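# Place the apple in the nearer end slot of the box

## Task

Find which end slot of the white box the apple is closest to at the start, set the apple inside that slot, and open the hand so it is no longer held.

## Robot and tools

Robot: two arms, left_arm and right_arm. right_arm has a five-finger right hand; left_arm has its mirror image, a left hand. Base poses in the scene frame: left_arm at (+0.010, +0.270, 0) m, quat_wxyz (+1.000, 0, 0, +0.029); right_arm at (-0.025, -0.245, 0) m, quat_wxyz (+1.000, 0, 0, +0.011). A camera stand sits behind the arms. Loose objects may occasionally get nudged by the scene itself.

Scene frame: origin at table height, halfway between the nominal bases. +x points out over the table, +z up, and left_arm is on the +y side. Arm names do not match image left/right. Every reported position (metres) and quaternion (wxyz), and every offset axis, uses this frame.

Hand point: a point fixed to the palm, 0.05 m in front of it and 0.15 m from the wrist mount along the fingers. Its +z runs along straight fingers, +y out of the palm, +x across the palm. For the right hand +x points away from the thumb; for the left hand +x points toward the thumb. Straight fingers extend 0.06-0.07 m past the point and lie 0.06 m behind it along -y. A wrist bracket on the little-finger side reaches 0.10 m across and can collide. Arms track loosely: at rest the hand point is often 1-3 cm (sometimes 5 cm) off the command, usually low, and turning can shift it noticeably. The controller limits each step's commanded orientation to 40 degrees from the measured one.

Row layout (used by execute_actions and move): one list of 28 numbers covering both arms, each in [-1, 1]. Order: left_arm dx, dy, dz, rx, ry, rz; left hand thumb_turn, thumb_bend, index, middle, ring, little, force_limit, speed; then the same 14 for right_arm. The six pose numbers are an offset (not a pose) from that arm's Hand target at the start of the action or move, along scene axes; 1.0 equals 0.6 m for dx/dy/dz and 180 degrees for rx/ry/rz, which form one rotation vector turning about the Hand target position. All rows of one action, or all targets of one move list, count from that same starting Hand target, not from each other. Repeating an offset in a new call moves further. Sending six zeros re-commands the current Hand target; use that for an arm you want to hold still. Hand numbers are absolute targets: -1 open, +1 closed. thumb_turn +1 puts the thumb opposite the fingers; thumb_bend +1 fully bent. force_limit maps -1..+1 to about 0..10 N at the fingertip (0..15 N for the two thumb motors). speed rises from nearly 0 at -1 to full at +0.48 and stays full up to +1. No value means "unchanged": to keep a hand as it is, repeat its last sent eight numbers; before any have been sent, use its hand_measured six, then hand_force_limit and hand_speed.

Tools:
- execute_actions(actions, cameras): actions is a list of actions; each action is up to 15 rows, one per 1/30 s control step; a short action repeats its final row to fill 15 steps. An empty list returns state plus all cameras.
- move(target, speed, blend, blocking, cameras): target is one 28-number row or a list of up to 15 rows, offsets as above. speed in m/s, 0.002 to 4.3, default 0.25 (turn rate up to twice that in rad/s); one value or one per target. blend in m rounds corners in a list; 0 stops at each. The path is straight, does not avoid obstacles or the other arm, runs at least 0.5 s and at most 10 s. Hand numbers in a later target are sent when the arms arrive there and are at rest. Avoid paths passing near an arm's own base. blocking=false returns early while the move continues.
- wait(seconds 0-10, cameras): lets time pass holding commands; a running move continues.
- stop(cameras): brakes a running move.
- zoom_image(camera, region [x0, y0, x1, y1] pixels, at most 504x504): enlarges part of the newest image of cam_high, cam_left_wrist or cam_right_wrist.
- show_instructions(): shows the reference pages.
- finished_scene(scene 1): ends the scene irreversibly.

Results: end_effector_position and end_effector_quat_wxyz per hand point; Hand target (last commanded pose after clipping; next offsets count from it); joint positions, velocities, torques; hand_measured, hand_stopped_by (moving, target, force, stalled, fault), hand_load_n (positive when the finger is pushed open), hand_force_limit, hand_speed. A drop of hand_load_n to about 0 means the grip was lost. move adds a "move:" line (done, off_target, moving, held, fault, plus limits such as paced or held). done means within 10 mm and 2 degrees; neither done nor off_target says anything about contact. If a hand rests short of target, send the remaining distance as an offset. MOTOR HOT warns of overheating; OVER-TEMPERATURE FAULT means that arm has dropped and is disabled for a while.

Cameras: cam_high (fixed, 896x504), cam_left_wrist and cam_right_wrist (896x504). Calibrations are given per camera; they are approximate.

Gripping: with thumb_turn at +1 the hand grasps objects about 0.035-0.065 m thick. Close at speed -0.94 or lower for a gentle grip; fingers stop at force_limit. To release, send targets more open than hand_measured. To squeeze harder, raise force_limit and send a more-closed target.

Avoid: letting the apple fall or leave the table, releasing it while moving, fast impacts with the box or table, hard pushes, crushing forces on fingers, and any contact between the two arms or hands. To end a push against something, command back past the hand point.

Each tool is called after "Request:" as a command line: name --argument value for each argument, lists and objects as JSON in quotes; but a table of rows of numbers goes row by row, as --pt "numbers of a row", without its own name.

Reference images:

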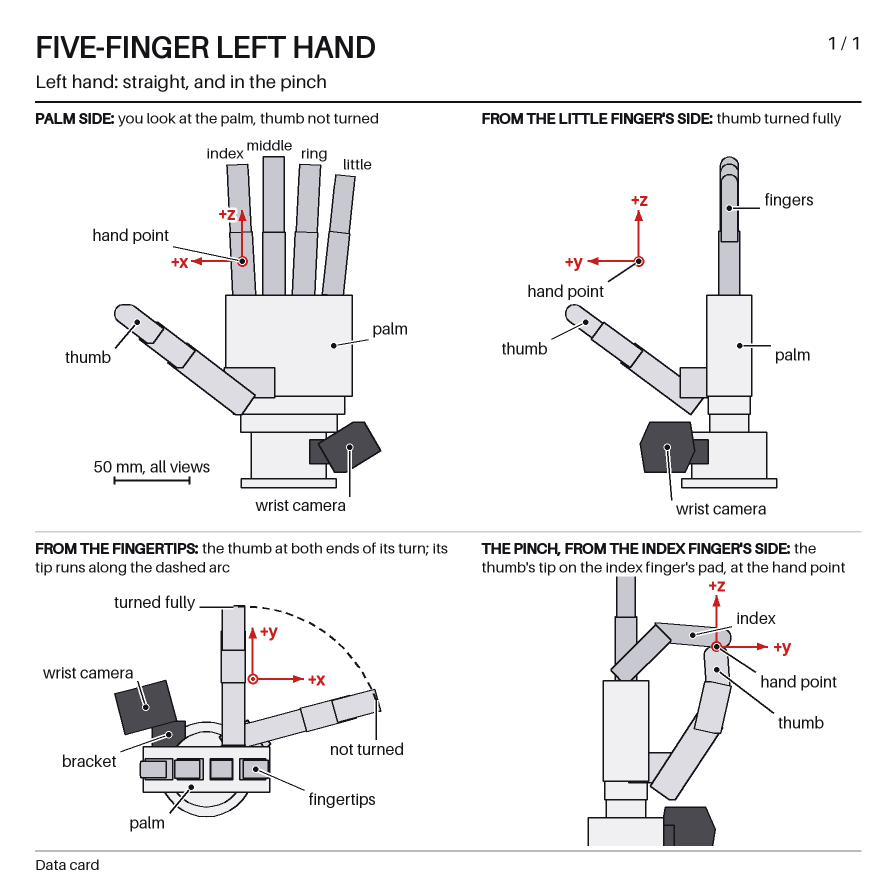

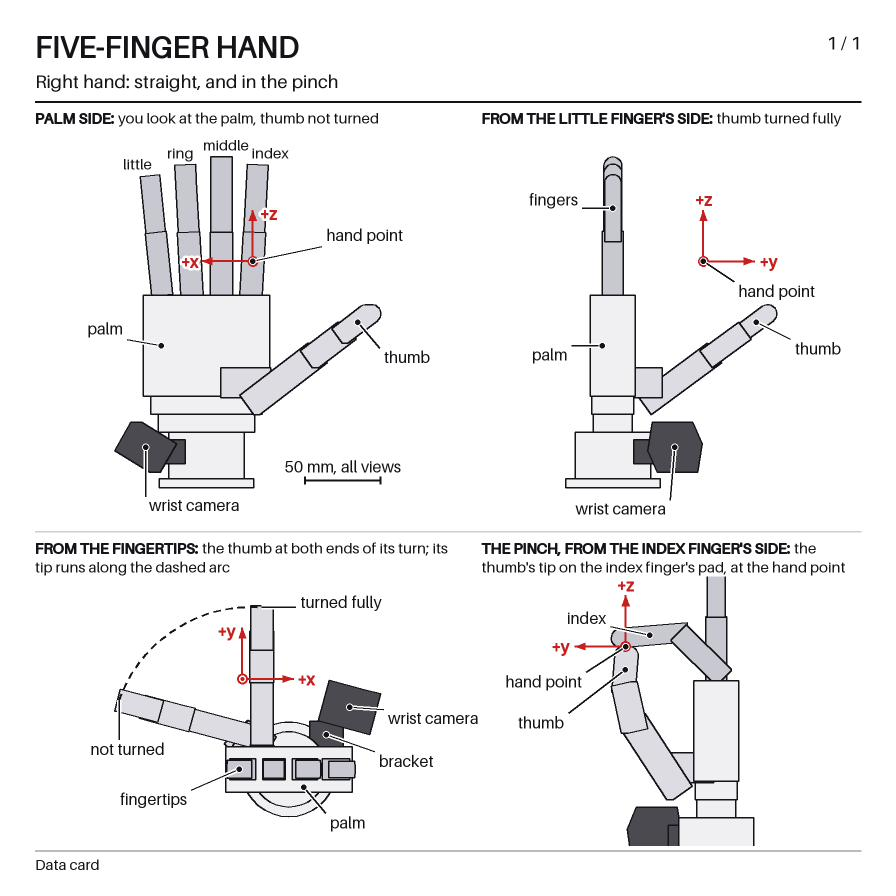

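## Session

Request:
execute_actions --actions '[]'

Scene clock: 0.00 s.
left_arm: end_effector_position=(+0.5127, -0.0363, +0.1653) hand_measured=(-1.000, -1.000, -1.000, -1.000, -1.000, -1.000) hand_load_n=(+0.0, +0.0, +0.0, +0.0, +0.0, +0.0) hand_stopped_by=(target, target, target, target, target, target) hand_force_limit=0.00 hand_speed=-0.80 end_effector_quat_wxyz=(+0.266, +0.001, +0.762, -0.590) | right_arm: end_effector_position=(+0.3730, -0.4660, +0.1289) hand_measured=(-1.000, -1.000, -1.000, -1.000, -1.000, -1.000) hand_load_n=(+0.0, +0.0, +0.0, +0.0, +0.0, +0.0) hand_stopped_by=(target, target, target, target, target, target) hand_force_limit=0.00 hand_speed=-0.80 end_effector_quat_wxyz=(+0.432, -0.383, +0.793, -0.193)
Joint positions: left_arm=[-0.369 1.537 0.891 0.406 0.822 0.603] | right_arm=[-0.87 1.358 0.796 -0.242 -0.698 0.112]
Joint velocities: within noise
Joint torques (N m): no reading
Heat: left arm: hottest shoulder 39 °C; right arm: hottest wrist pitch 36 °C.
Hand target: left_arm +0.5203, -0.0388, +0.1788; +0.277, +0.009, +0.756, -0.593 | right_arm +0.3804, -0.4743, +0.1427; +0.437, -0.387, +0.785, -0.208

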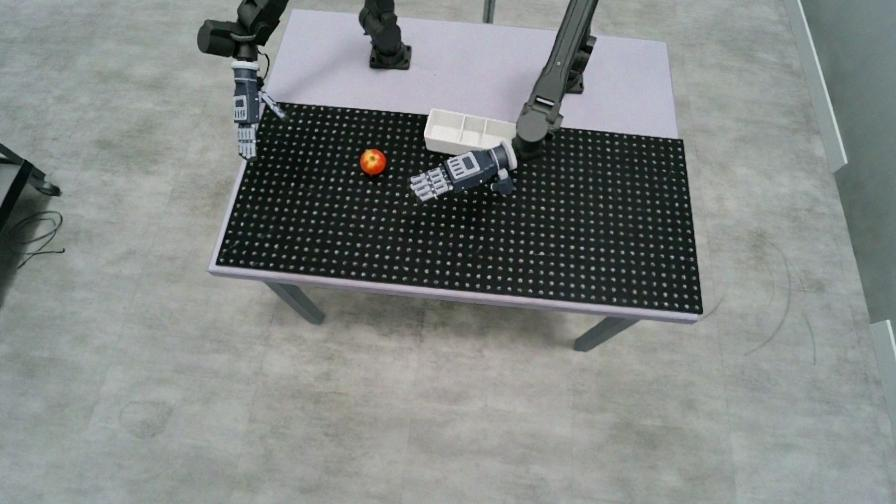

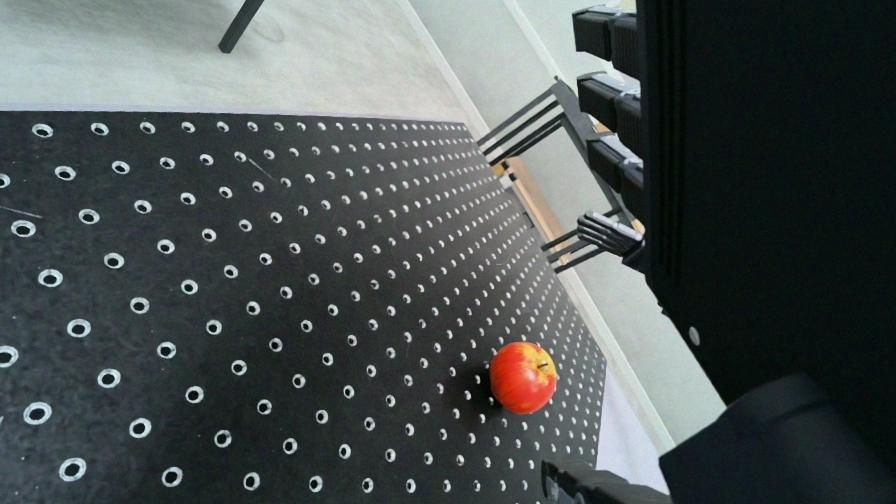

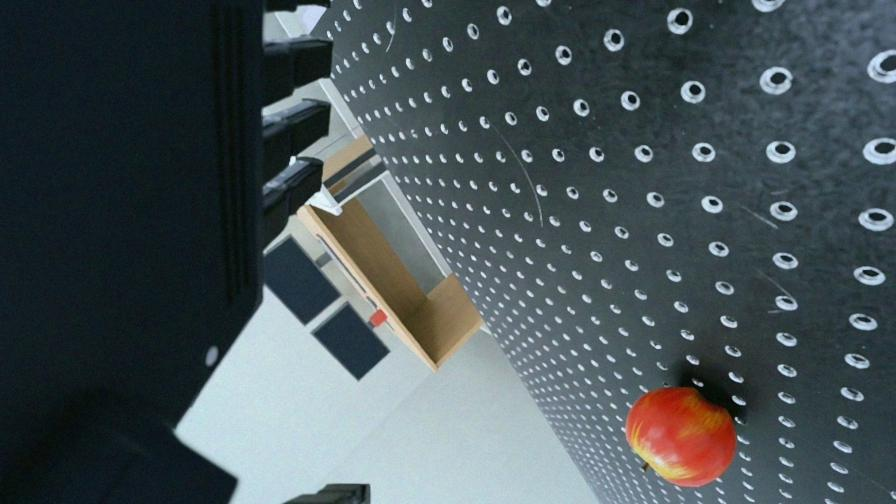

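Request:
zoom_image --camera "cam_high" --region '[330, 80, 560, 220]'

Scaled by 2.191 from the camera's 896x504 image, which has a finer 1280x720 frame.

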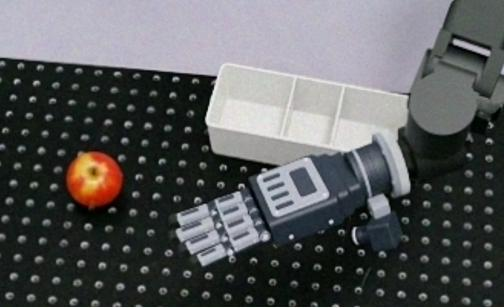

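Request:
move --target '[-0.167,0.567,0.133,0,0,0.333,-1,-1,-1,-1,-1,-1,0,-0.8,-0.009,0.424,0.062,-0.167,0.068,0.1285,1,-1,-0.6,-0.6,-0.6,-0.6,0,0]' --speed 0.3 --cameras '["all"]'

Scene clock: 78.73 s.
left_arm: end_effector_position=(+0.4230, +0.2978, +0.2573) hand_measured=(-1.000, -1.000, -1.000, -1.000, -1.000, -1.000) hand_load_n=(+0.0, +0.0, +0.0, +0.0, +0.0, +0.0) hand_stopped_by=(target, target, target, target, target, target) hand_force_limit=0.00 hand_speed=-0.80 end_effector_quat_wxyz=(+0.537, -0.363, +0.663, -0.375) | right_arm: end_effector_position=(+0.3537, -0.2241, +0.1456) hand_measured=(+1.000, -1.000, -0.600, -0.600, -0.600, -0.600) hand_load_n=(+0.0, +0.0, +0.0, +0.0, +0.0, +0.0) hand_stopped_by=(target, target, target, target, target, target) hand_force_limit=0.00 hand_speed=0.00 end_effector_quat_wxyz=(-0.249, +0.657, -0.666, +0.250)
Joint positions: left_arm=[0.153 0.743 0.549 0.043 0.316 0.508] | right_arm=[-0.051 1.012 0.745 -0.584 -0.013 -0.011]
Joint torques (N m): left_arm=[1.26 -2.96 8.31 1.35 0.15 -0.17] | right_arm=[1.49 -5.19 13.57 1.07 0.09 0.09]
Heat: left arm: hottest shoulder 39 °C; right arm: hottest wrist pitch 35 °C.
Hand target: left_arm +0.4201, +0.3014, +0.2587; +0.537, -0.370, +0.659, -0.376 | right_arm +0.3750, -0.2199, +0.1798; -0.270, +0.653, -0.654, +0.270
Off the commanded pose: left_arm 0.005 m, 1 deg | right_arm 0.041 m, 4 deg.
move: off_target (right_arm)
camera_calibration:
cam_left_wrist: T_world_to_cam=[[0.070418, -0.680983, 0.728906, -0.00949487], [-0.67957, -0.567667, -0.464692, 0.571803], [0.730223, -0.46262, -0.502749, 0.0721972], [0, 0, 0, 1]] pos_world=[0.336529, 0.351527, 0.30893]
cam_right_wrist: T_world_to_cam=[[-0.732752, -0.219427, -0.644148, 0.302753], [-0.456732, 0.860286, 0.226502, 0.326696], [0.504451, 0.460173, -0.730596, 0.144776], [0, 0, 0, 1]] pos_world=[0.298023, -0.281241, 0.226793]

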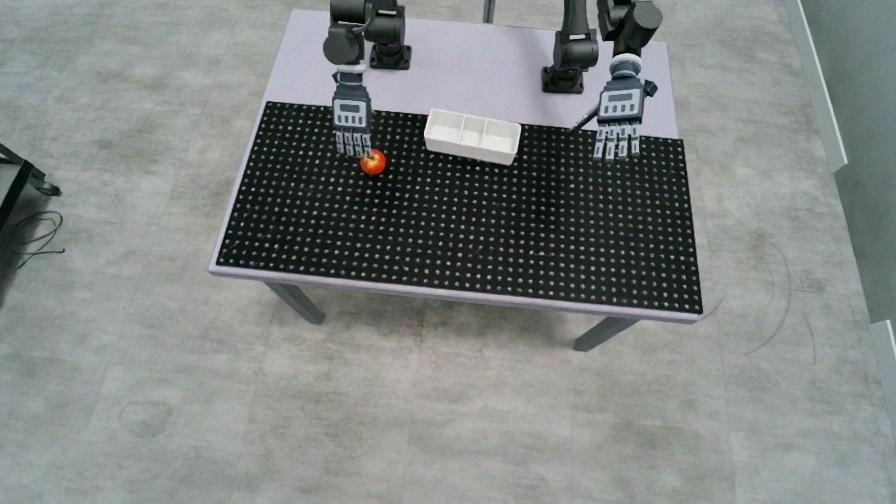

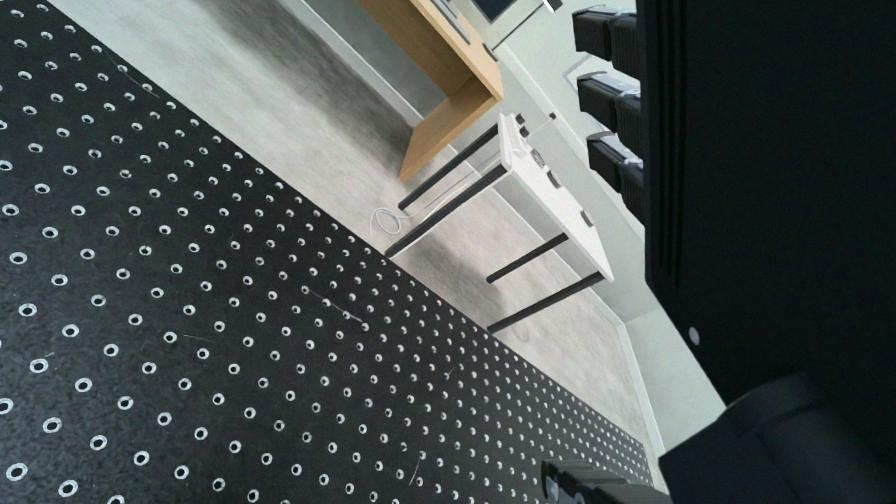

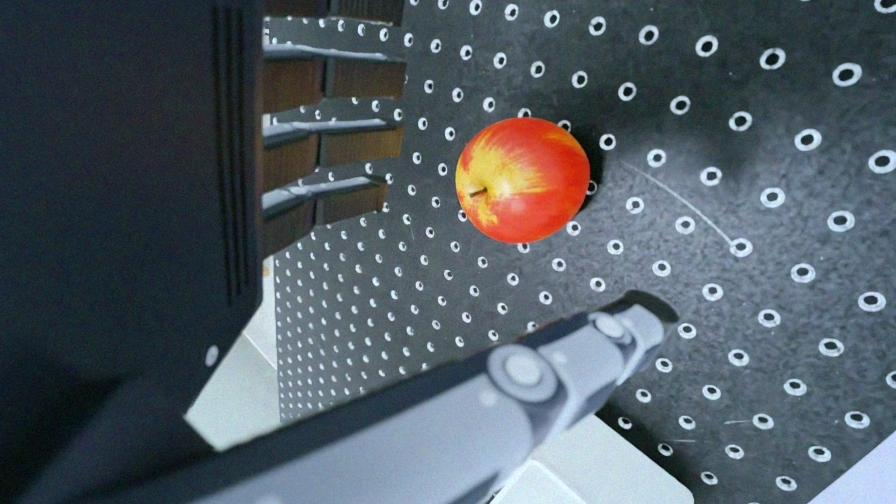

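Request:
move --target '[0,0,0,0,0,0,-1,-1,-1,-1,-1,-1,0,-0.8,0.057,0.012,-0.077,0,-0.02,0,1,-1,-0.7,-0.7,-0.7,-0.7,0,0]' --speed 0.15 --cameras '["cam_high","cam_right_wrist"]'

Scene clock: 115.53 s.
left_arm: end_effector_position=(+0.4229, +0.2980, +0.2573) hand_measured=(-1.000, -1.000, -1.000, -1.000, -1.000, -1.000) hand_load_n=(-0.5, +0.0, +0.0, +0.0, +0.0, +0.0) hand_stopped_by=(target, target, target, target, target, target) hand_force_limit=0.00 hand_speed=-0.80 end_effector_quat_wxyz=(+0.537, -0.363, +0.663, -0.375) | right_arm: end_effector_position=(+0.4049, -0.2187, +0.1319) hand_measured=(+1.000, -1.000, -0.700, -0.700, -0.700, -0.700) hand_load_n=(+0.0, +0.0, +0.0, +0.0, -0.5, +0.0) hand_stopped_by=(target, target, target, target, target, target) hand_force_limit=0.00 hand_speed=0.00 end_effector_quat_wxyz=(-0.283, +0.646, -0.647, +0.289)
Joint positions: left_arm=[0.153 0.743 0.549 0.043 0.316 0.508] | right_arm=[-0.027 1.12 0.734 -0.352 0.004 -0.006]
Joint torques (N m): left_arm=[0.85 -3.08 8.36 1.47 0.18 -0.16] | right_arm=[1.44 -5.71 8.59 2.06 0.11 0.21]
Heat: left arm: hottest shoulder 37 °C; right arm: hottest wrist pitch 34 °C.
Hand target: left_arm +0.4201, +0.3015, +0.2588; +0.537, -0.370, +0.659, -0.375 | right_arm +0.4093, -0.2128, +0.1338; -0.290, +0.644, -0.645, +0.291
Off the commanded pose: left_arm 0.005 m, 1 deg | right_arm 0.008 m, 1 deg.
move: done
camera_calibration:
cam_right_wrist: T_world_to_cam=[[-0.654017, -0.232108, -0.719991, 0.307941], [-0.485374, 0.858778, 0.164049, 0.368031], [0.580235, 0.456756, -0.674315, 0.0675854], [0, 0, 0, 1]] pos_world=[0.340816, -0.275452, 0.206913]
Images, in order (width x height): cam_high 896x504, cam_right_wrist 896x504.

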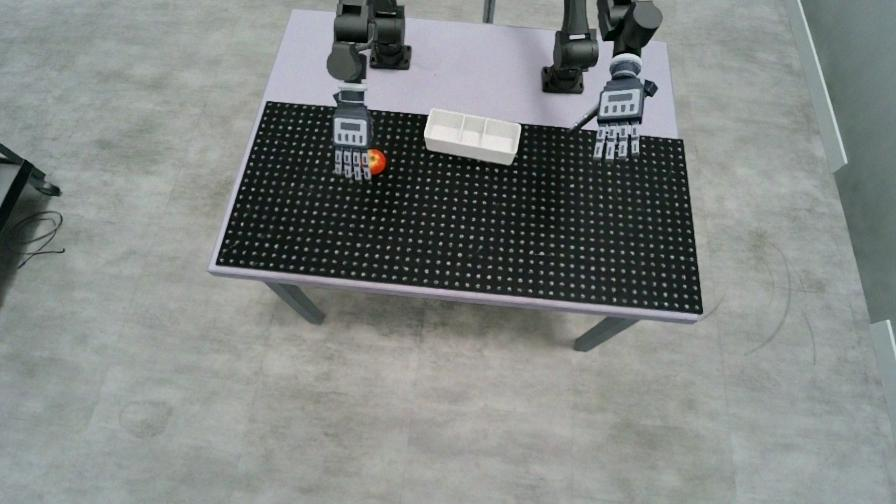

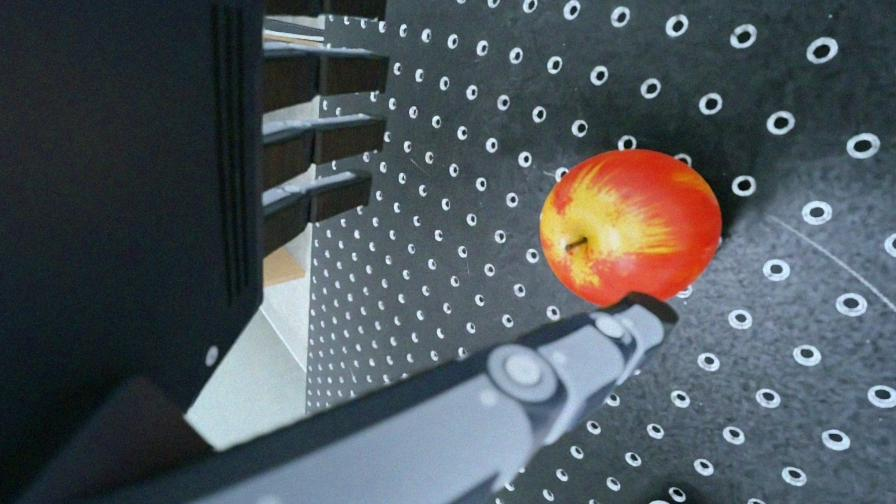

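Request:
zoom_image --camera "cam_high" --region '[320, 90, 540, 214]'

Request:
zoom_image --camera "cam_right_wrist" --region '[392, 0, 896, 500]'

Scaled by 2.291 from the camera's 896x504 image, which has a finer 1280x720 frame.

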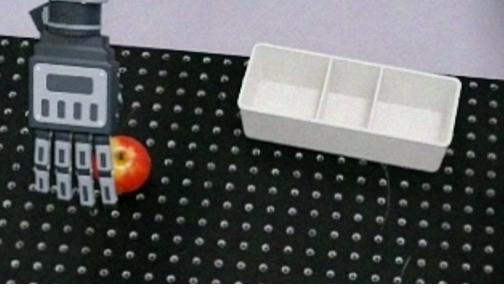

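Scaled by 1.000.

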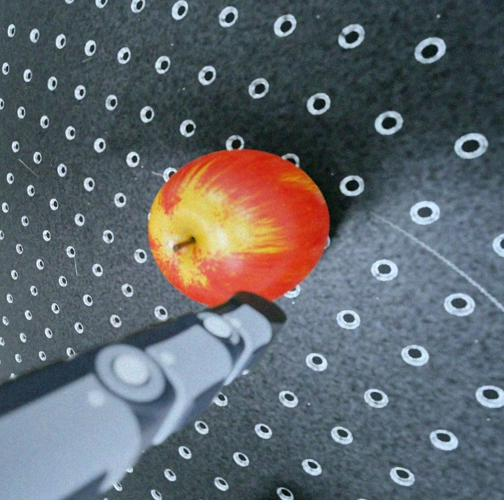

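Request:
zoom_image --camera "cam_high" --region '[360, 200, 560, 310]'

Scaled by 2.520 from the camera's 896x504 image, which has a finer 1280x720 frame.

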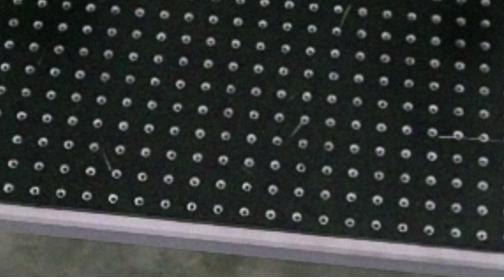

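Request:
move --target '[0,0,0,0,0,0,-1,-1,-1,-1,-1,-1,0,-0.8,-0.0355,-0.007,-0.05,0,0,0,1,-1,-0.7,-0.7,-0.7,-0.7,0,0]' --speed 0.12 --cameras '["cam_right_wrist"]'

Scene clock: 196.80 s.
left_arm: end_effector_position=(+0.4229, +0.2980, +0.2573) hand_measured=(-1.000, -1.000, -1.000, -1.000, -1.000, -1.000) hand_load_n=(+0.0, +0.0, +0.0, +0.0, +0.0, +0.0) hand_stopped_by=(target, target, target, target, target, target) hand_force_limit=0.00 hand_speed=-0.80 end_effector_quat_wxyz=(+0.537, -0.363, +0.663, -0.375) | right_arm: end_effector_position=(+0.3838, -0.2176, +0.0966) hand_measured=(+1.000, -1.000, -0.700, -0.700, -0.700, -0.700) hand_load_n=(+0.0, +0.0, +0.0, +0.0, +0.0, +0.0) hand_stopped_by=(target, target, target, target, target, target) hand_force_limit=0.00 hand_speed=0.00 end_effector_quat_wxyz=(-0.280, +0.649, -0.649, +0.283)
Joint positions: left_arm=[0.153 0.743 0.549 0.043 0.316 0.508] | right_arm=[-0.027 1.113 0.633 -0.272 -0.001 -0.006]
Joint torques (N m): left_arm=[0.67 -3.19 8.28 1.51 0.18 -0.2] | right_arm=[0.62 -6.48 8.13 1.95 -0.12 0.11]
Heat: left arm: hottest shoulder 35 °C; right arm: hottest wrist pitch 34 °C.
Hand target: left_arm +0.4201, +0.3015, +0.2588; +0.537, -0.370, +0.659, -0.375 | right_arm +0.3879, -0.2169, +0.1036; -0.290, +0.644, -0.645, +0.291
Off the commanded pose: left_arm 0.005 m, 1 deg | right_arm 0.008 m, 2 deg.
move: done
camera_calibration:
cam_right_wrist: T_world_to_cam=[[-0.663357, -0.232036, -0.711418, 0.271734], [-0.485889, 0.85659, 0.173679, 0.361468], [0.569094, 0.460882, -0.680969, 0.0613259], [0, 0, 0, 1]] pos_world=[0.32099, -0.274842, 0.172298]
Images, in order (width x height): cam_right_wrist 896x504.

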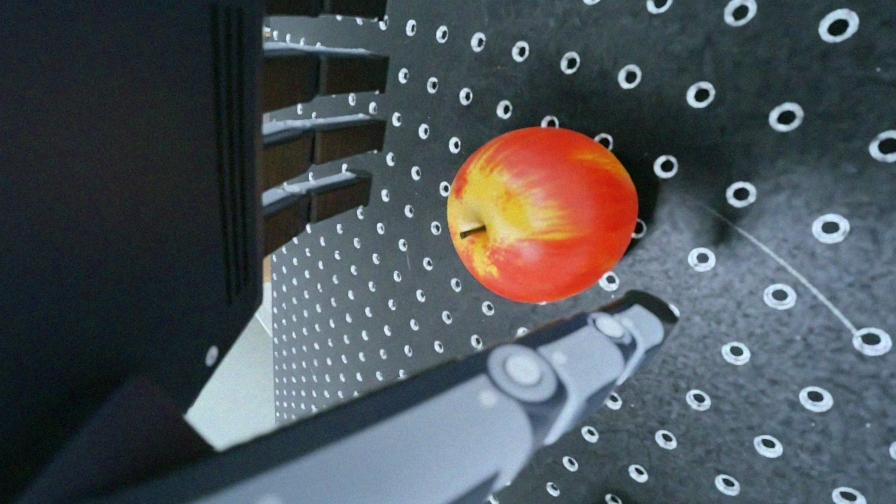

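Request:
move --target '[0,0,0,0,0,0,-1,-1,-1,-1,-1,-1,0,-0.8,0.0,0.0,-0.05,0,0,0,1,-1,-0.7,-0.7,-0.7,-0.7,0,0]' --speed 0.1 --cameras '["cam_right_wrist"]'

Scene clock: 206.47 s.
left_arm: end_effector_position=(+0.4229, +0.2980, +0.2573) hand_measured=(-1.000, -1.000, -1.000, -1.000, -1.000, -1.000) hand_load_n=(+0.0, +0.0, +0.0, -0.5, +0.0, +0.0) hand_stopped_by=(target, target, target, target, target, target) hand_force_limit=0.00 hand_speed=-0.80 end_effector_quat_wxyz=(+0.537, -0.363, +0.663, -0.375) | right_arm: end_effector_position=(+0.3841, -0.2176, +0.0725) hand_measured=(+1.000, -1.000, -0.700, -0.700, -0.700, -0.700) hand_load_n=(+0.0, +0.0, +0.0, +0.0, +0.0, +0.0) hand_stopped_by=(target, target, target, target, target, target) hand_force_limit=0.00 hand_speed=0.00 end_effector_quat_wxyz=(-0.285, +0.646, -0.647, +0.288)
Joint positions: left_arm=[0.153 0.743 0.549 0.043 0.316 0.508] | right_arm=[-0.027 1.152 0.58 -0.165 -0.001 -0.006]
Joint torques (N m): left_arm=[1.2 -3.19 8.31 1.48 0.15 -0.15] | right_arm=[0.56 -5.3 7.84 1.95 -0.11 0.11]
Heat: left arm: hottest shoulder 35 °C; right arm: hottest wrist pitch 33 °C.
Hand target: left_arm +0.4201, +0.3015, +0.2588; +0.537, -0.370, +0.659, -0.375 | right_arm +0.3878, -0.2169, +0.0735; -0.290, +0.644, -0.645, +0.291
Off the commanded pose: left_arm 0.005 m, 1 deg | right_arm 0.004 m, 1 deg.
move: done
camera_calibration:
cam_right_wrist: T_world_to_cam=[[-0.65241, -0.232082, -0.721456, 0.251336], [-0.488448, 0.856631, 0.166136, 0.36739], [0.579464, 0.460783, -0.672235, 0.0400529], [0, 0, 0, 1]] pos_world=[0.320216, -0.274842, 0.147216]
Images, in order (width x height): cam_right_wrist 896x504.

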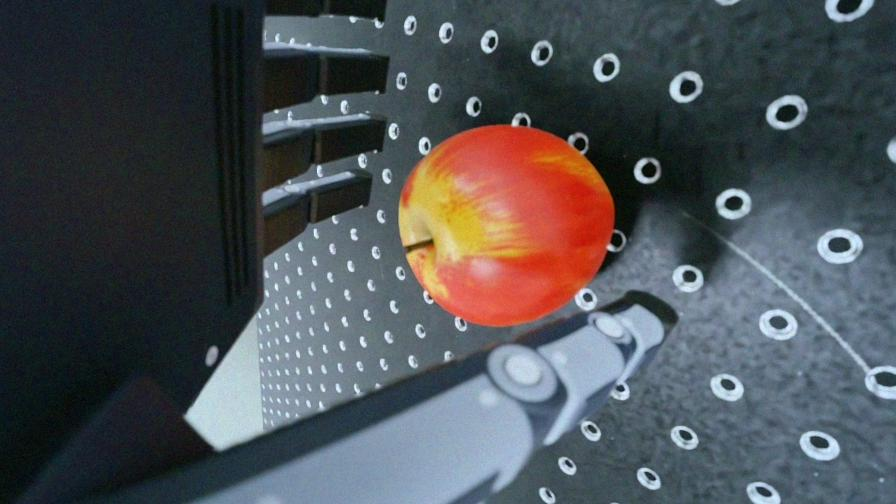

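Request:
move --pt "0 0 0 0 0 0 -1 -1 -1 -1 -1 -1 0 -0.8 -0.003 0.0 -0.018 0 0 0 1 -1 -0.7 -0.7 -0.7 -0.7 0 0" --pt "0 0 0 0 0 0 -1 -1 -1 -1 -1 -1 0 -0.8 -0.003 0.0 -0.018 0 0 0 1 -0.78 -0.6 -0.6 -0.7 -0.7 -0.5 -0.85" --speed 0.1 --cameras '["cam_right_wrist"]'

Scene clock: 237.73 s.
left_arm: end_effector_position=(+0.4229, +0.2980, +0.2573) hand_measured=(-1.000, -1.000, -1.000, -1.000, -1.000, -1.000) hand_load_n=(+0.0, +0.0, +0.0, +0.0, +0.0, +0.0) hand_stopped_by=(target, target, target, target, target, target) hand_force_limit=0.00 hand_speed=-0.80 end_effector_quat_wxyz=(+0.537, -0.363, +0.663, -0.375) | right_arm: end_effector_position=(+0.3831, -0.2176, +0.0629) hand_measured=(+1.000, -0.780, -0.600, -0.600, -0.700, -0.700) hand_load_n=(+0.0, +0.0, +0.0, +0.0, +0.0, +0.0) hand_stopped_by=(target, target, target, target, target, target) hand_force_limit=-0.50 hand_speed=-0.85 end_effector_quat_wxyz=(-0.286, +0.646, -0.646, +0.289)
Joint positions: left_arm=[0.153 0.743 0.549 0.043 0.316 0.508] | right_arm=[-0.027 1.168 0.56 -0.126 -0.001 -0.006]
Joint torques (N m): left_arm=[0.91 -3.49 8.39 1.5 0.17 -0.17] | right_arm=[0.56 -5.25 7.61 1.96 -0.11 0.11]
Heat: left arm: hottest shoulder 35 °C; right arm: hottest wrist pitch 33 °C.
Hand target: left_arm +0.4201, +0.3015, +0.2588; +0.537, -0.370, +0.659, -0.375 | right_arm +0.3861, -0.2169, +0.0629; -0.290, +0.644, -0.645, +0.291
Off the commanded pose: left_arm 0.005 m, 1 deg | right_arm 0.003 m, 1 deg.
move: done
camera_calibration:
cam_right_wrist: T_world_to_cam=[[-0.650189, -0.23221, -0.723417, 0.24295], [-0.489039, 0.856596, 0.164576, 0.368777], [0.58146, 0.460785, -0.670509, 0.0333447], [0, 0, 0, 1]] pos_world=[0.318921, -0.274842, 0.13742]
Images, in order (width x height): cam_right_wrist 896x504.

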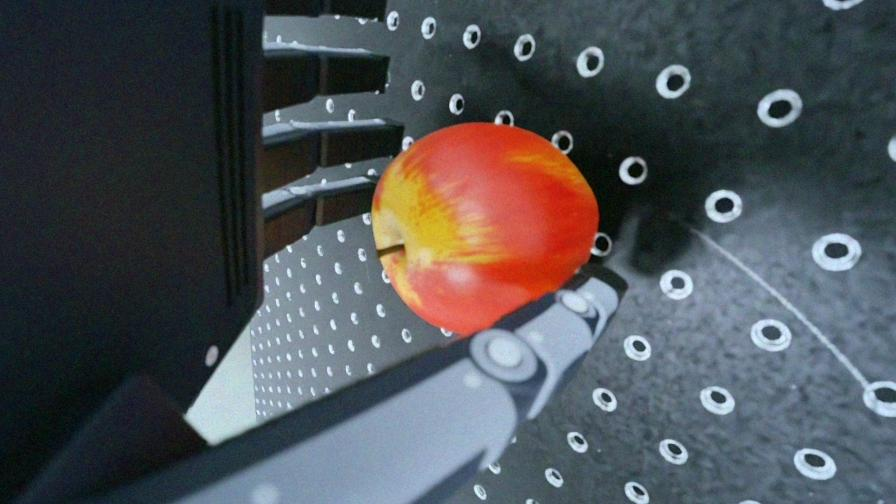

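Request:
move --target '[0,0,0,0,0,0,-1,-1,-1,-1,-1,-1,0,-0.8,0,0.003,0,0,0,0,1,-0.78,0.3,0.3,-0.7,-0.7,-0.4,-0.88]' --speed 0.1 --cameras '["cam_right_wrist","cam_high"]'

Scene clock: 269.47 s.
left_arm: end_effector_position=(+0.4229, +0.2980, +0.2573) hand_measured=(-1.000, -1.000, -1.000, -1.000, -1.000, -1.000) hand_load_n=(+0.0, +0.0, +0.0, +0.0, +0.0, +0.0) hand_stopped_by=(target, target, target, target, target, target) hand_force_limit=0.00 hand_speed=-0.80 end_effector_quat_wxyz=(+0.537, -0.363, +0.663, -0.375) | right_arm: end_effector_position=(+0.3838, -0.2176, +0.0634) hand_measured=(+1.000, -0.782, -0.180, -0.200, -0.700, -0.700) hand_load_n=(+0.0, +7.0, +4.5, +1.5, +0.0, +0.0) hand_stopped_by=(target, target, force, force, target, target) hand_force_limit=-0.40 hand_speed=-0.88 end_effector_quat_wxyz=(-0.287, +0.646, -0.646, +0.290)
Joint positions: left_arm=[0.153 0.743 0.549 0.043 0.316 0.508] | right_arm=[-0.027 1.168 0.56 -0.123 -0.001 -0.006]
Joint torques (N m): left_arm=[0.62 -2.84 8.27 1.55 0.18 -0.14] | right_arm=[0.97 -5.3 7.61 1.87 0.06 0.15]
Heat: left arm: hottest shoulder 34 °C; right arm: hottest wrist pitch 33 °C.
Hand target: left_arm +0.4201, +0.3015, +0.2588; +0.537, -0.370, +0.659, -0.375 | right_arm +0.3861, -0.2151, +0.0629; -0.290, +0.644, -0.645, +0.291
Off the commanded pose: left_arm 0.005 m, 1 deg | right_arm 0.003 m, 0 deg.
move: done
camera_calibration:
cam_right_wrist: T_world_to_cam=[[-0.647992, -0.232193, -0.725391, 0.243073], [-0.489504, 0.856616, 0.163077, 0.369335], [0.583517, 0.460755, -0.66874, 0.0323458], [0, 0, 0, 1]] pos_world=[0.319426, -0.274842, 0.137724]
Images, in order (width x height): cam_high 896x504, cam_right_wrist 896x504.

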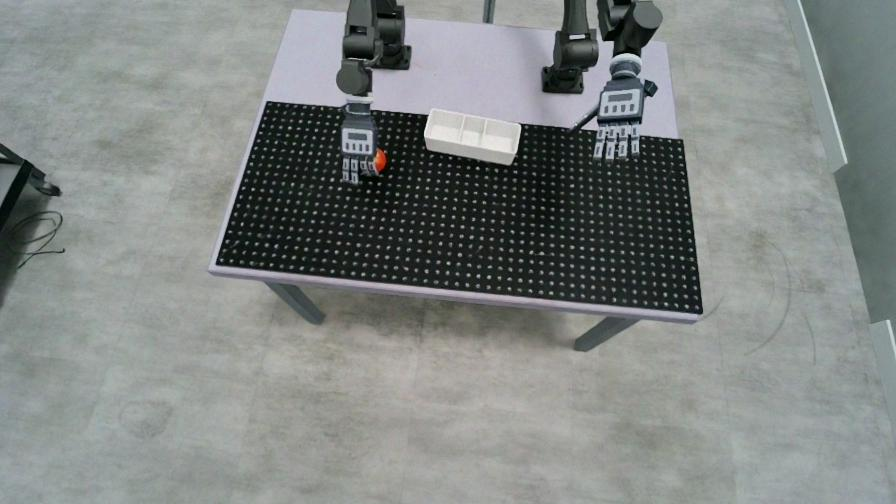

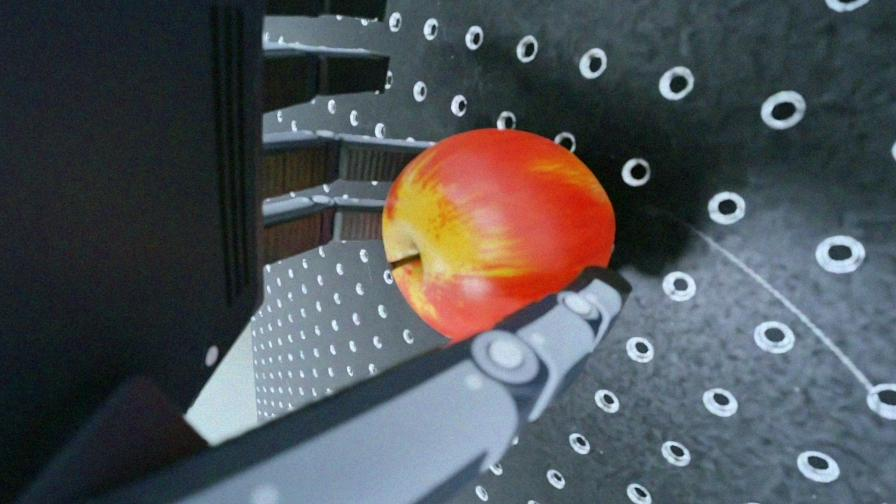

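Request:
move --target '[0,0,0,0,0,0,-1,-1,-1,-1,-1,-1,0,-0.8,0,0.0,0.12,0,0,0,1,-0.78,0.3,0.3,-0.7,-0.7,-0.4,-0.88]' --speed 0.08 --cameras '["cam_right_wrist"]'

Scene clock: 275.27 s.
left_arm: end_effector_position=(+0.4229, +0.2980, +0.2573) hand_measured=(-1.000, -1.000, -1.000, -1.000, -1.000, -1.000) hand_load_n=(+0.0, +0.0, +0.0, +0.0, +0.0, +0.0) hand_stopped_by=(target, target, target, target, target, target) hand_force_limit=0.00 hand_speed=-0.80 end_effector_quat_wxyz=(+0.537, -0.363, +0.663, -0.375) | right_arm: end_effector_position=(+0.3598, -0.2175, +0.0977) hand_measured=(+1.000, -0.782, -0.180, -0.200, -0.700, -0.700) hand_load_n=(+0.0, +7.5, +4.5, +2.0, +0.0, -0.5) hand_stopped_by=(target, target, force, force, target, target) hand_force_limit=-0.40 hand_speed=-0.88 end_effector_quat_wxyz=(-0.265, +0.655, -0.655, +0.267)
Joint positions: left_arm=[0.153 0.743 0.549 0.043 0.316 0.508] | right_arm=[-0.027 1.057 0.621 -0.363 -0.001 -0.006]
Joint torques (N m): left_arm=[0.73 -3.08 8.24 1.51 0.2 -0.16] | right_arm=[0.97 -5.95 13.12 1.22 0.03 0.15]
Heat: left arm: hottest shoulder 34 °C; right arm: hottest wrist pitch 33 °C.
Hand target: left_arm +0.4201, +0.3015, +0.2588; +0.537, -0.370, +0.659, -0.375 | right_arm +0.3861, -0.2151, +0.1349; -0.290, +0.644, -0.645, +0.291
Off the commanded pose: left_arm 0.005 m, 1 deg | right_arm 0.046 m, 4 deg.
move: off_target (right_arm)
camera_calibration:
cam_right_wrist: T_world_to_cam=[[-0.696492, -0.231895, -0.67906, 0.265339], [-0.4771, 0.856519, 0.196851, 0.344048], [0.535979, 0.461085, -0.707196, 0.0901983], [0, 0, 0, 1]] pos_world=[0.300608, -0.274742, 0.176243]
Images, in order (width x height): cam_right_wrist 896x504.

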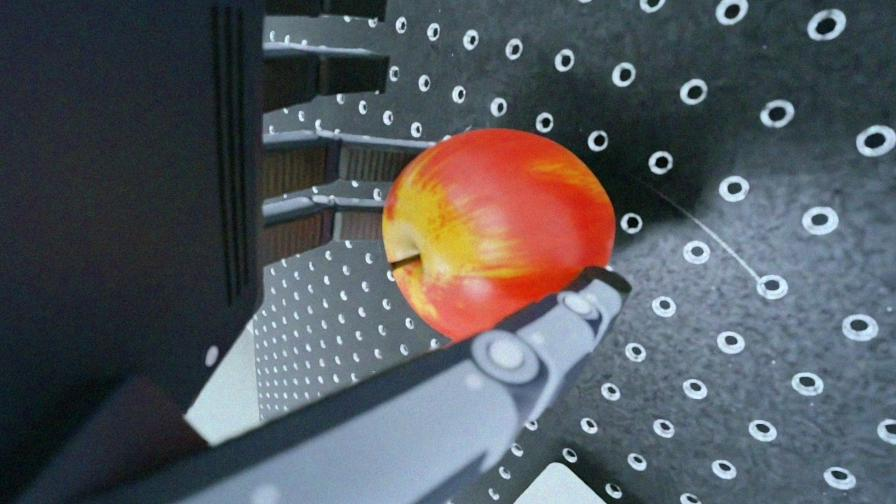

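Request:
move --pt "0 0 0 0 0 0 -1 -1 -1 -1 -1 -1 0 -0.8 0 0.0 0.125 0 0 0 1 -0.78 0.3 0.3 -1 -1 -0.4 -0.88" --pt "0 0 0 0 0 0 -1 -1 -1 -1 -1 -1 0 -0.8 -0.2157 0.2873 0.125 0 0 0.222 1 -0.78 0.3 0.3 -1 -1 -0.4 -0.88" --speed 0.12 --blend 0.03 --cameras '["all"]'

Scene clock: 348.10 s.
left_arm: end_effector_position=(+0.4229, +0.2980, +0.2573) hand_measured=(-1.000, -1.000, -1.000, -1.000, -1.000, -1.000) hand_load_n=(-0.5, +0.0, +0.0, +0.0, +0.0, +0.0) hand_stopped_by=(target, target, target, target, target, target) hand_force_limit=0.00 hand_speed=-0.80 end_effector_quat_wxyz=(+0.537, -0.363, +0.663, -0.375) | right_arm: end_effector_position=(+0.2591, -0.0464, +0.2021) hand_measured=(+1.000, -0.782, -0.180, -0.200, -1.000, -1.000) hand_load_n=(+0.0, +7.0, +4.0, +1.5, -0.5, +0.0) hand_stopped_by=(target, target, force, force, target, target) hand_force_limit=-0.40 hand_speed=-0.88 end_effector_quat_wxyz=(-0.365, +0.824, -0.398, +0.170)
Joint positions: left_arm=[0.153 0.743 0.549 0.043 0.316 0.508] | right_arm=[0.434 0.826 0.756 -0.686 -0.168 -0.143]
Joint torques (N m): left_arm=[1.32 -3.31 8.38 1.57 0.13 -0.14] | right_arm=[1.55 -4.07 9.55 1.29 -0.17 -0.02]
Heat: left arm: hottest shoulder 34 °C; right arm: hottest wrist pitch 32 °C.
Hand target: left_arm +0.4201, +0.3015, +0.2588; +0.537, -0.370, +0.659, -0.375 | right_arm +0.2567, -0.0428, +0.2098; -0.372, +0.826, -0.386, +0.174
Off the commanded pose: left_arm 0.005 m, 1 deg | right_arm 0.009 m, 2 deg.
move: done
camera_calibration:
cam_left_wrist: T_world_to_cam=[[0.0706643, -0.680987, 0.728878, -0.00949955], [-0.679385, -0.567881, -0.464702, 0.571876], [0.730372, -0.462351, -0.502781, 0.0721082], [0, 0, 0, 1]] pos_world=[0.336529, 0.351627, 0.30893]
cam_right_wrist: T_world_to_cam=[[-0.373025, -0.584456, -0.7206, 0.214199], [-0.914943, 0.360669, 0.181102, 0.222493], [0.154052, 0.726863, -0.669282, 0.242736], [0, 0, 0, 1]] pos_world=[0.246076, -0.131492, 0.276517]

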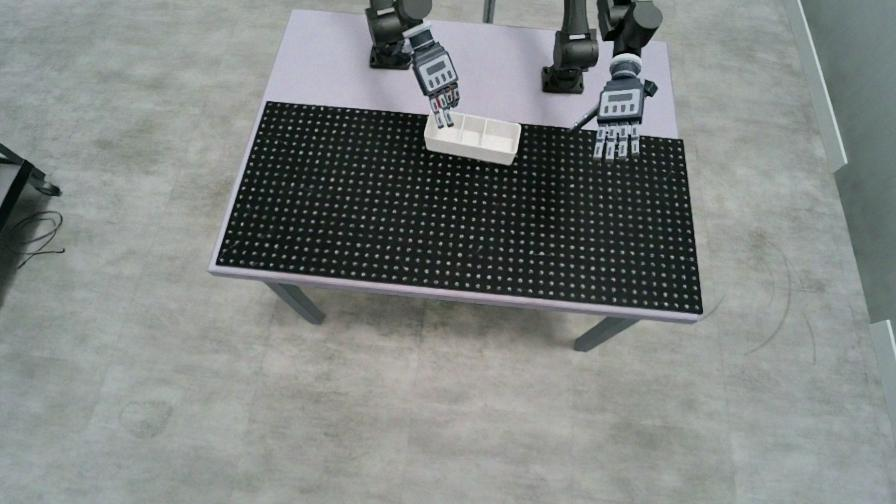

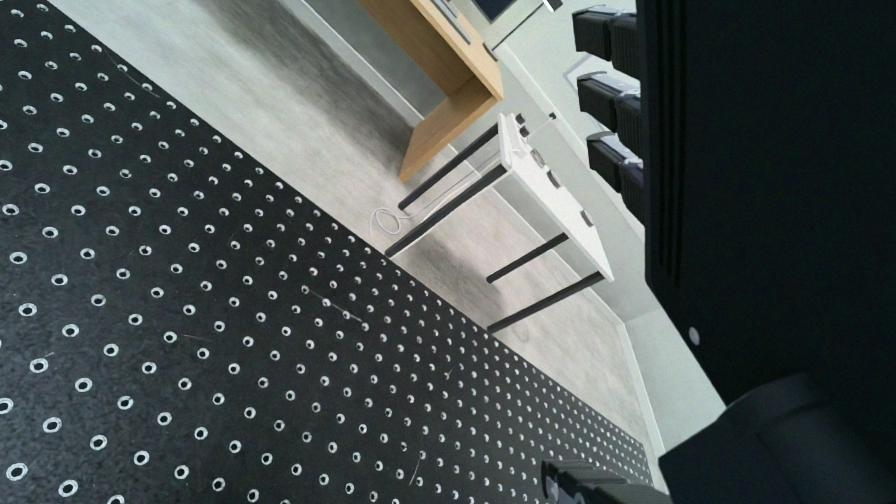

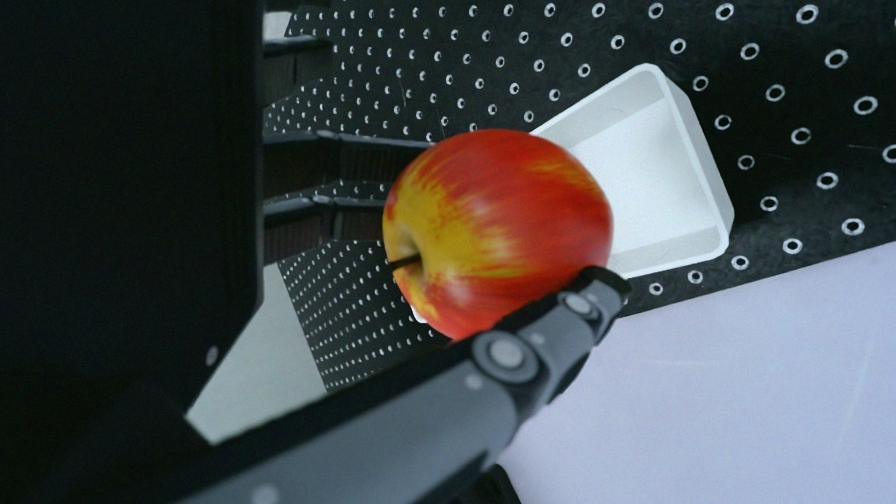

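Request:
zoom_image --camera "cam_right_wrist" --region '[500, 30, 800, 330]'

Scaled by 1.680 from the camera's 896x504 image, which has a finer 1280x720 frame.

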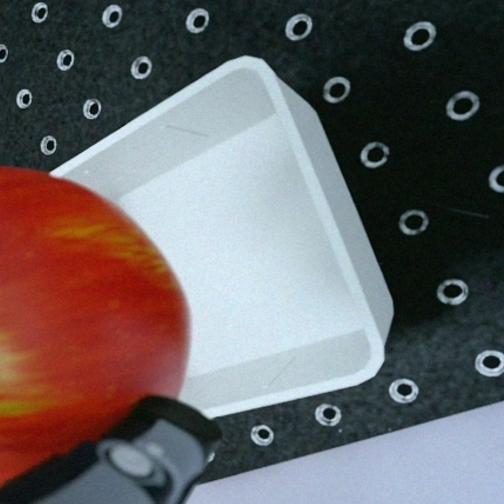

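Request:
zoom_image --camera "cam_high" --region '[390, 40, 530, 180]'

Scaled by 3.600 from the camera's 896x504 image, which has a finer 1280x720 frame.

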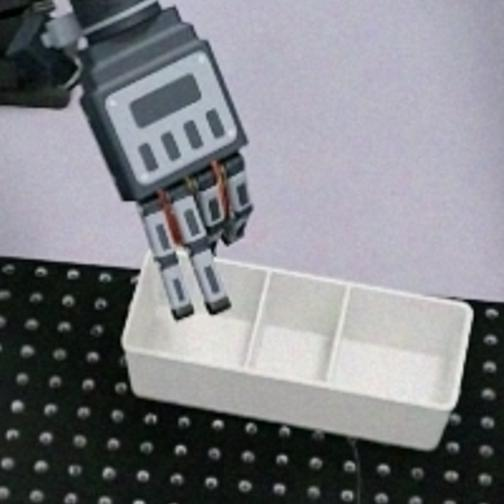

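Request:
move --target '[0,0,0,0,0,0,-1,-1,-1,-1,-1,-1,0,-0.8,0.008,0.008,-0.125,0,0,0,1,-0.78,0.3,0.3,-1,-1,-0.4,-0.88]' --speed 0.12 --cameras '["cam_high","cam_right_wrist"]'

Request:
zoom_image --camera "cam_high" --region '[390, 50, 530, 190]'

Request:
zoom_image --camera "cam_right_wrist" --region '[396, 0, 896, 500]'

Scene clock: 420.47 s.
left_arm: end_effector_position=(+0.4229, +0.2980, +0.2573) hand_measured=(-1.000, -1.000, -1.000, -1.000, -1.000, -1.000) hand_load_n=(+0.0, +0.0, +0.0, +0.0, +0.0, +0.0) hand_stopped_by=(target, target, target, target, target, target) hand_force_limit=0.00 hand_speed=-0.80 end_effector_quat_wxyz=(+0.537, -0.363, +0.663, -0.375) | right_arm: end_effector_position=(+0.2575, -0.0448, +0.1284) hand_measured=(+1.000, -0.782, -0.180, -0.200, -1.000, -1.000) hand_load_n=(+0.0, +7.5, +4.5, +1.5, +0.0, -0.5) hand_stopped_by=(target, target, force, force, target, target) hand_force_limit=-0.40 hand_speed=-0.88 end_effector_quat_wxyz=(-0.362, +0.827, -0.396, +0.168)
Joint positions: left_arm=[0.153 0.743 0.549 0.043 0.316 0.508] | right_arm=[0.442 0.875 0.586 -0.475 -0.165 -0.143]
Joint torques (N m): left_arm=[0.56 -3.08 8.17 1.54 0.2 -0.16] | right_arm=[1.49 -3.31 9.28 2.09 -0.04 0.05]
Heat: left arm: hottest shoulder 33 °C; right arm: hottest wrist pitch 31 °C.
Hand target: left_arm +0.4201, +0.3015, +0.2588; +0.537, -0.370, +0.659, -0.375 | right_arm +0.2616, -0.0379, +0.1350; -0.372, +0.826, -0.386, +0.174
Off the commanded pose: left_arm 0.005 m, 1 deg | right_arm 0.010 m, 2 deg.
move: done
camera_calibration:
cam_right_wrist: T_world_to_cam=[[-0.373642, -0.590678, -0.715187, 0.160565], [-0.916048, 0.356146, 0.184436, 0.233511], [0.145769, 0.724058, -0.67416, 0.195117], [0, 0, 0, 1]] pos_world=[0.245459, -0.129598, 0.203307]
Images, in order (width x height): cam_high 896x504, cam_right_wrist 896x504.

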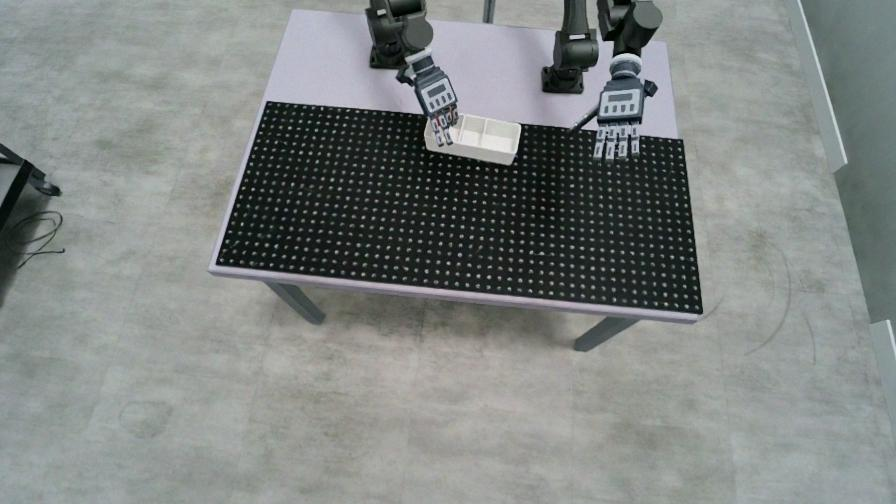

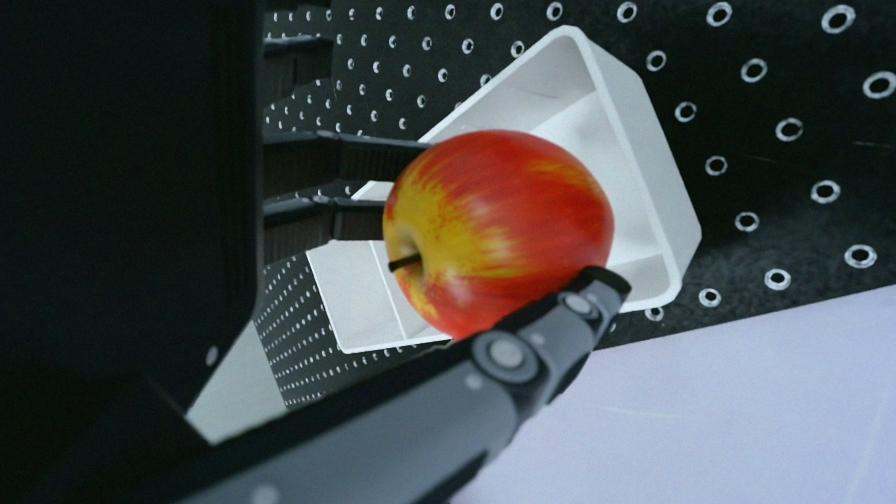

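Scaled by 3.600 from the camera's 896x504 image, which has a finer 1280x720 frame.

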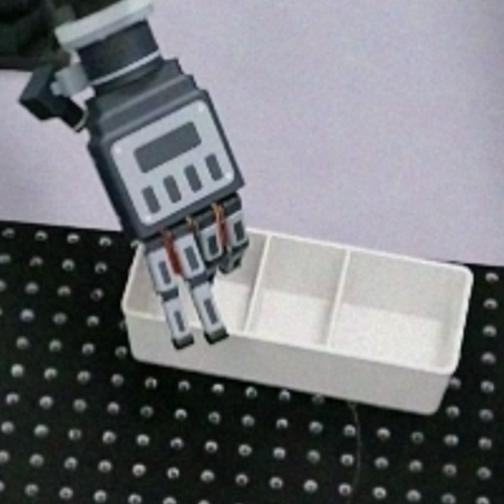

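Scaled by 1.008 from the camera's 896x504 image, which has a finer 1280x720 frame.

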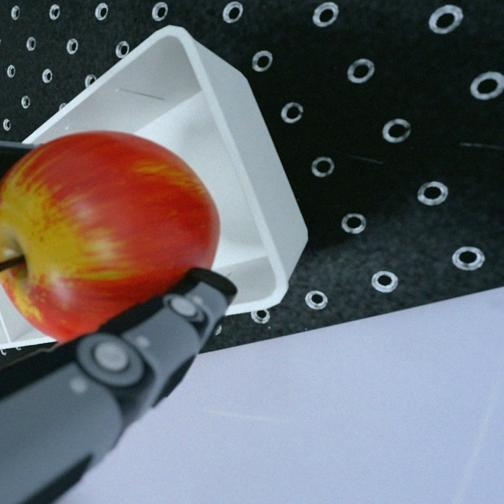

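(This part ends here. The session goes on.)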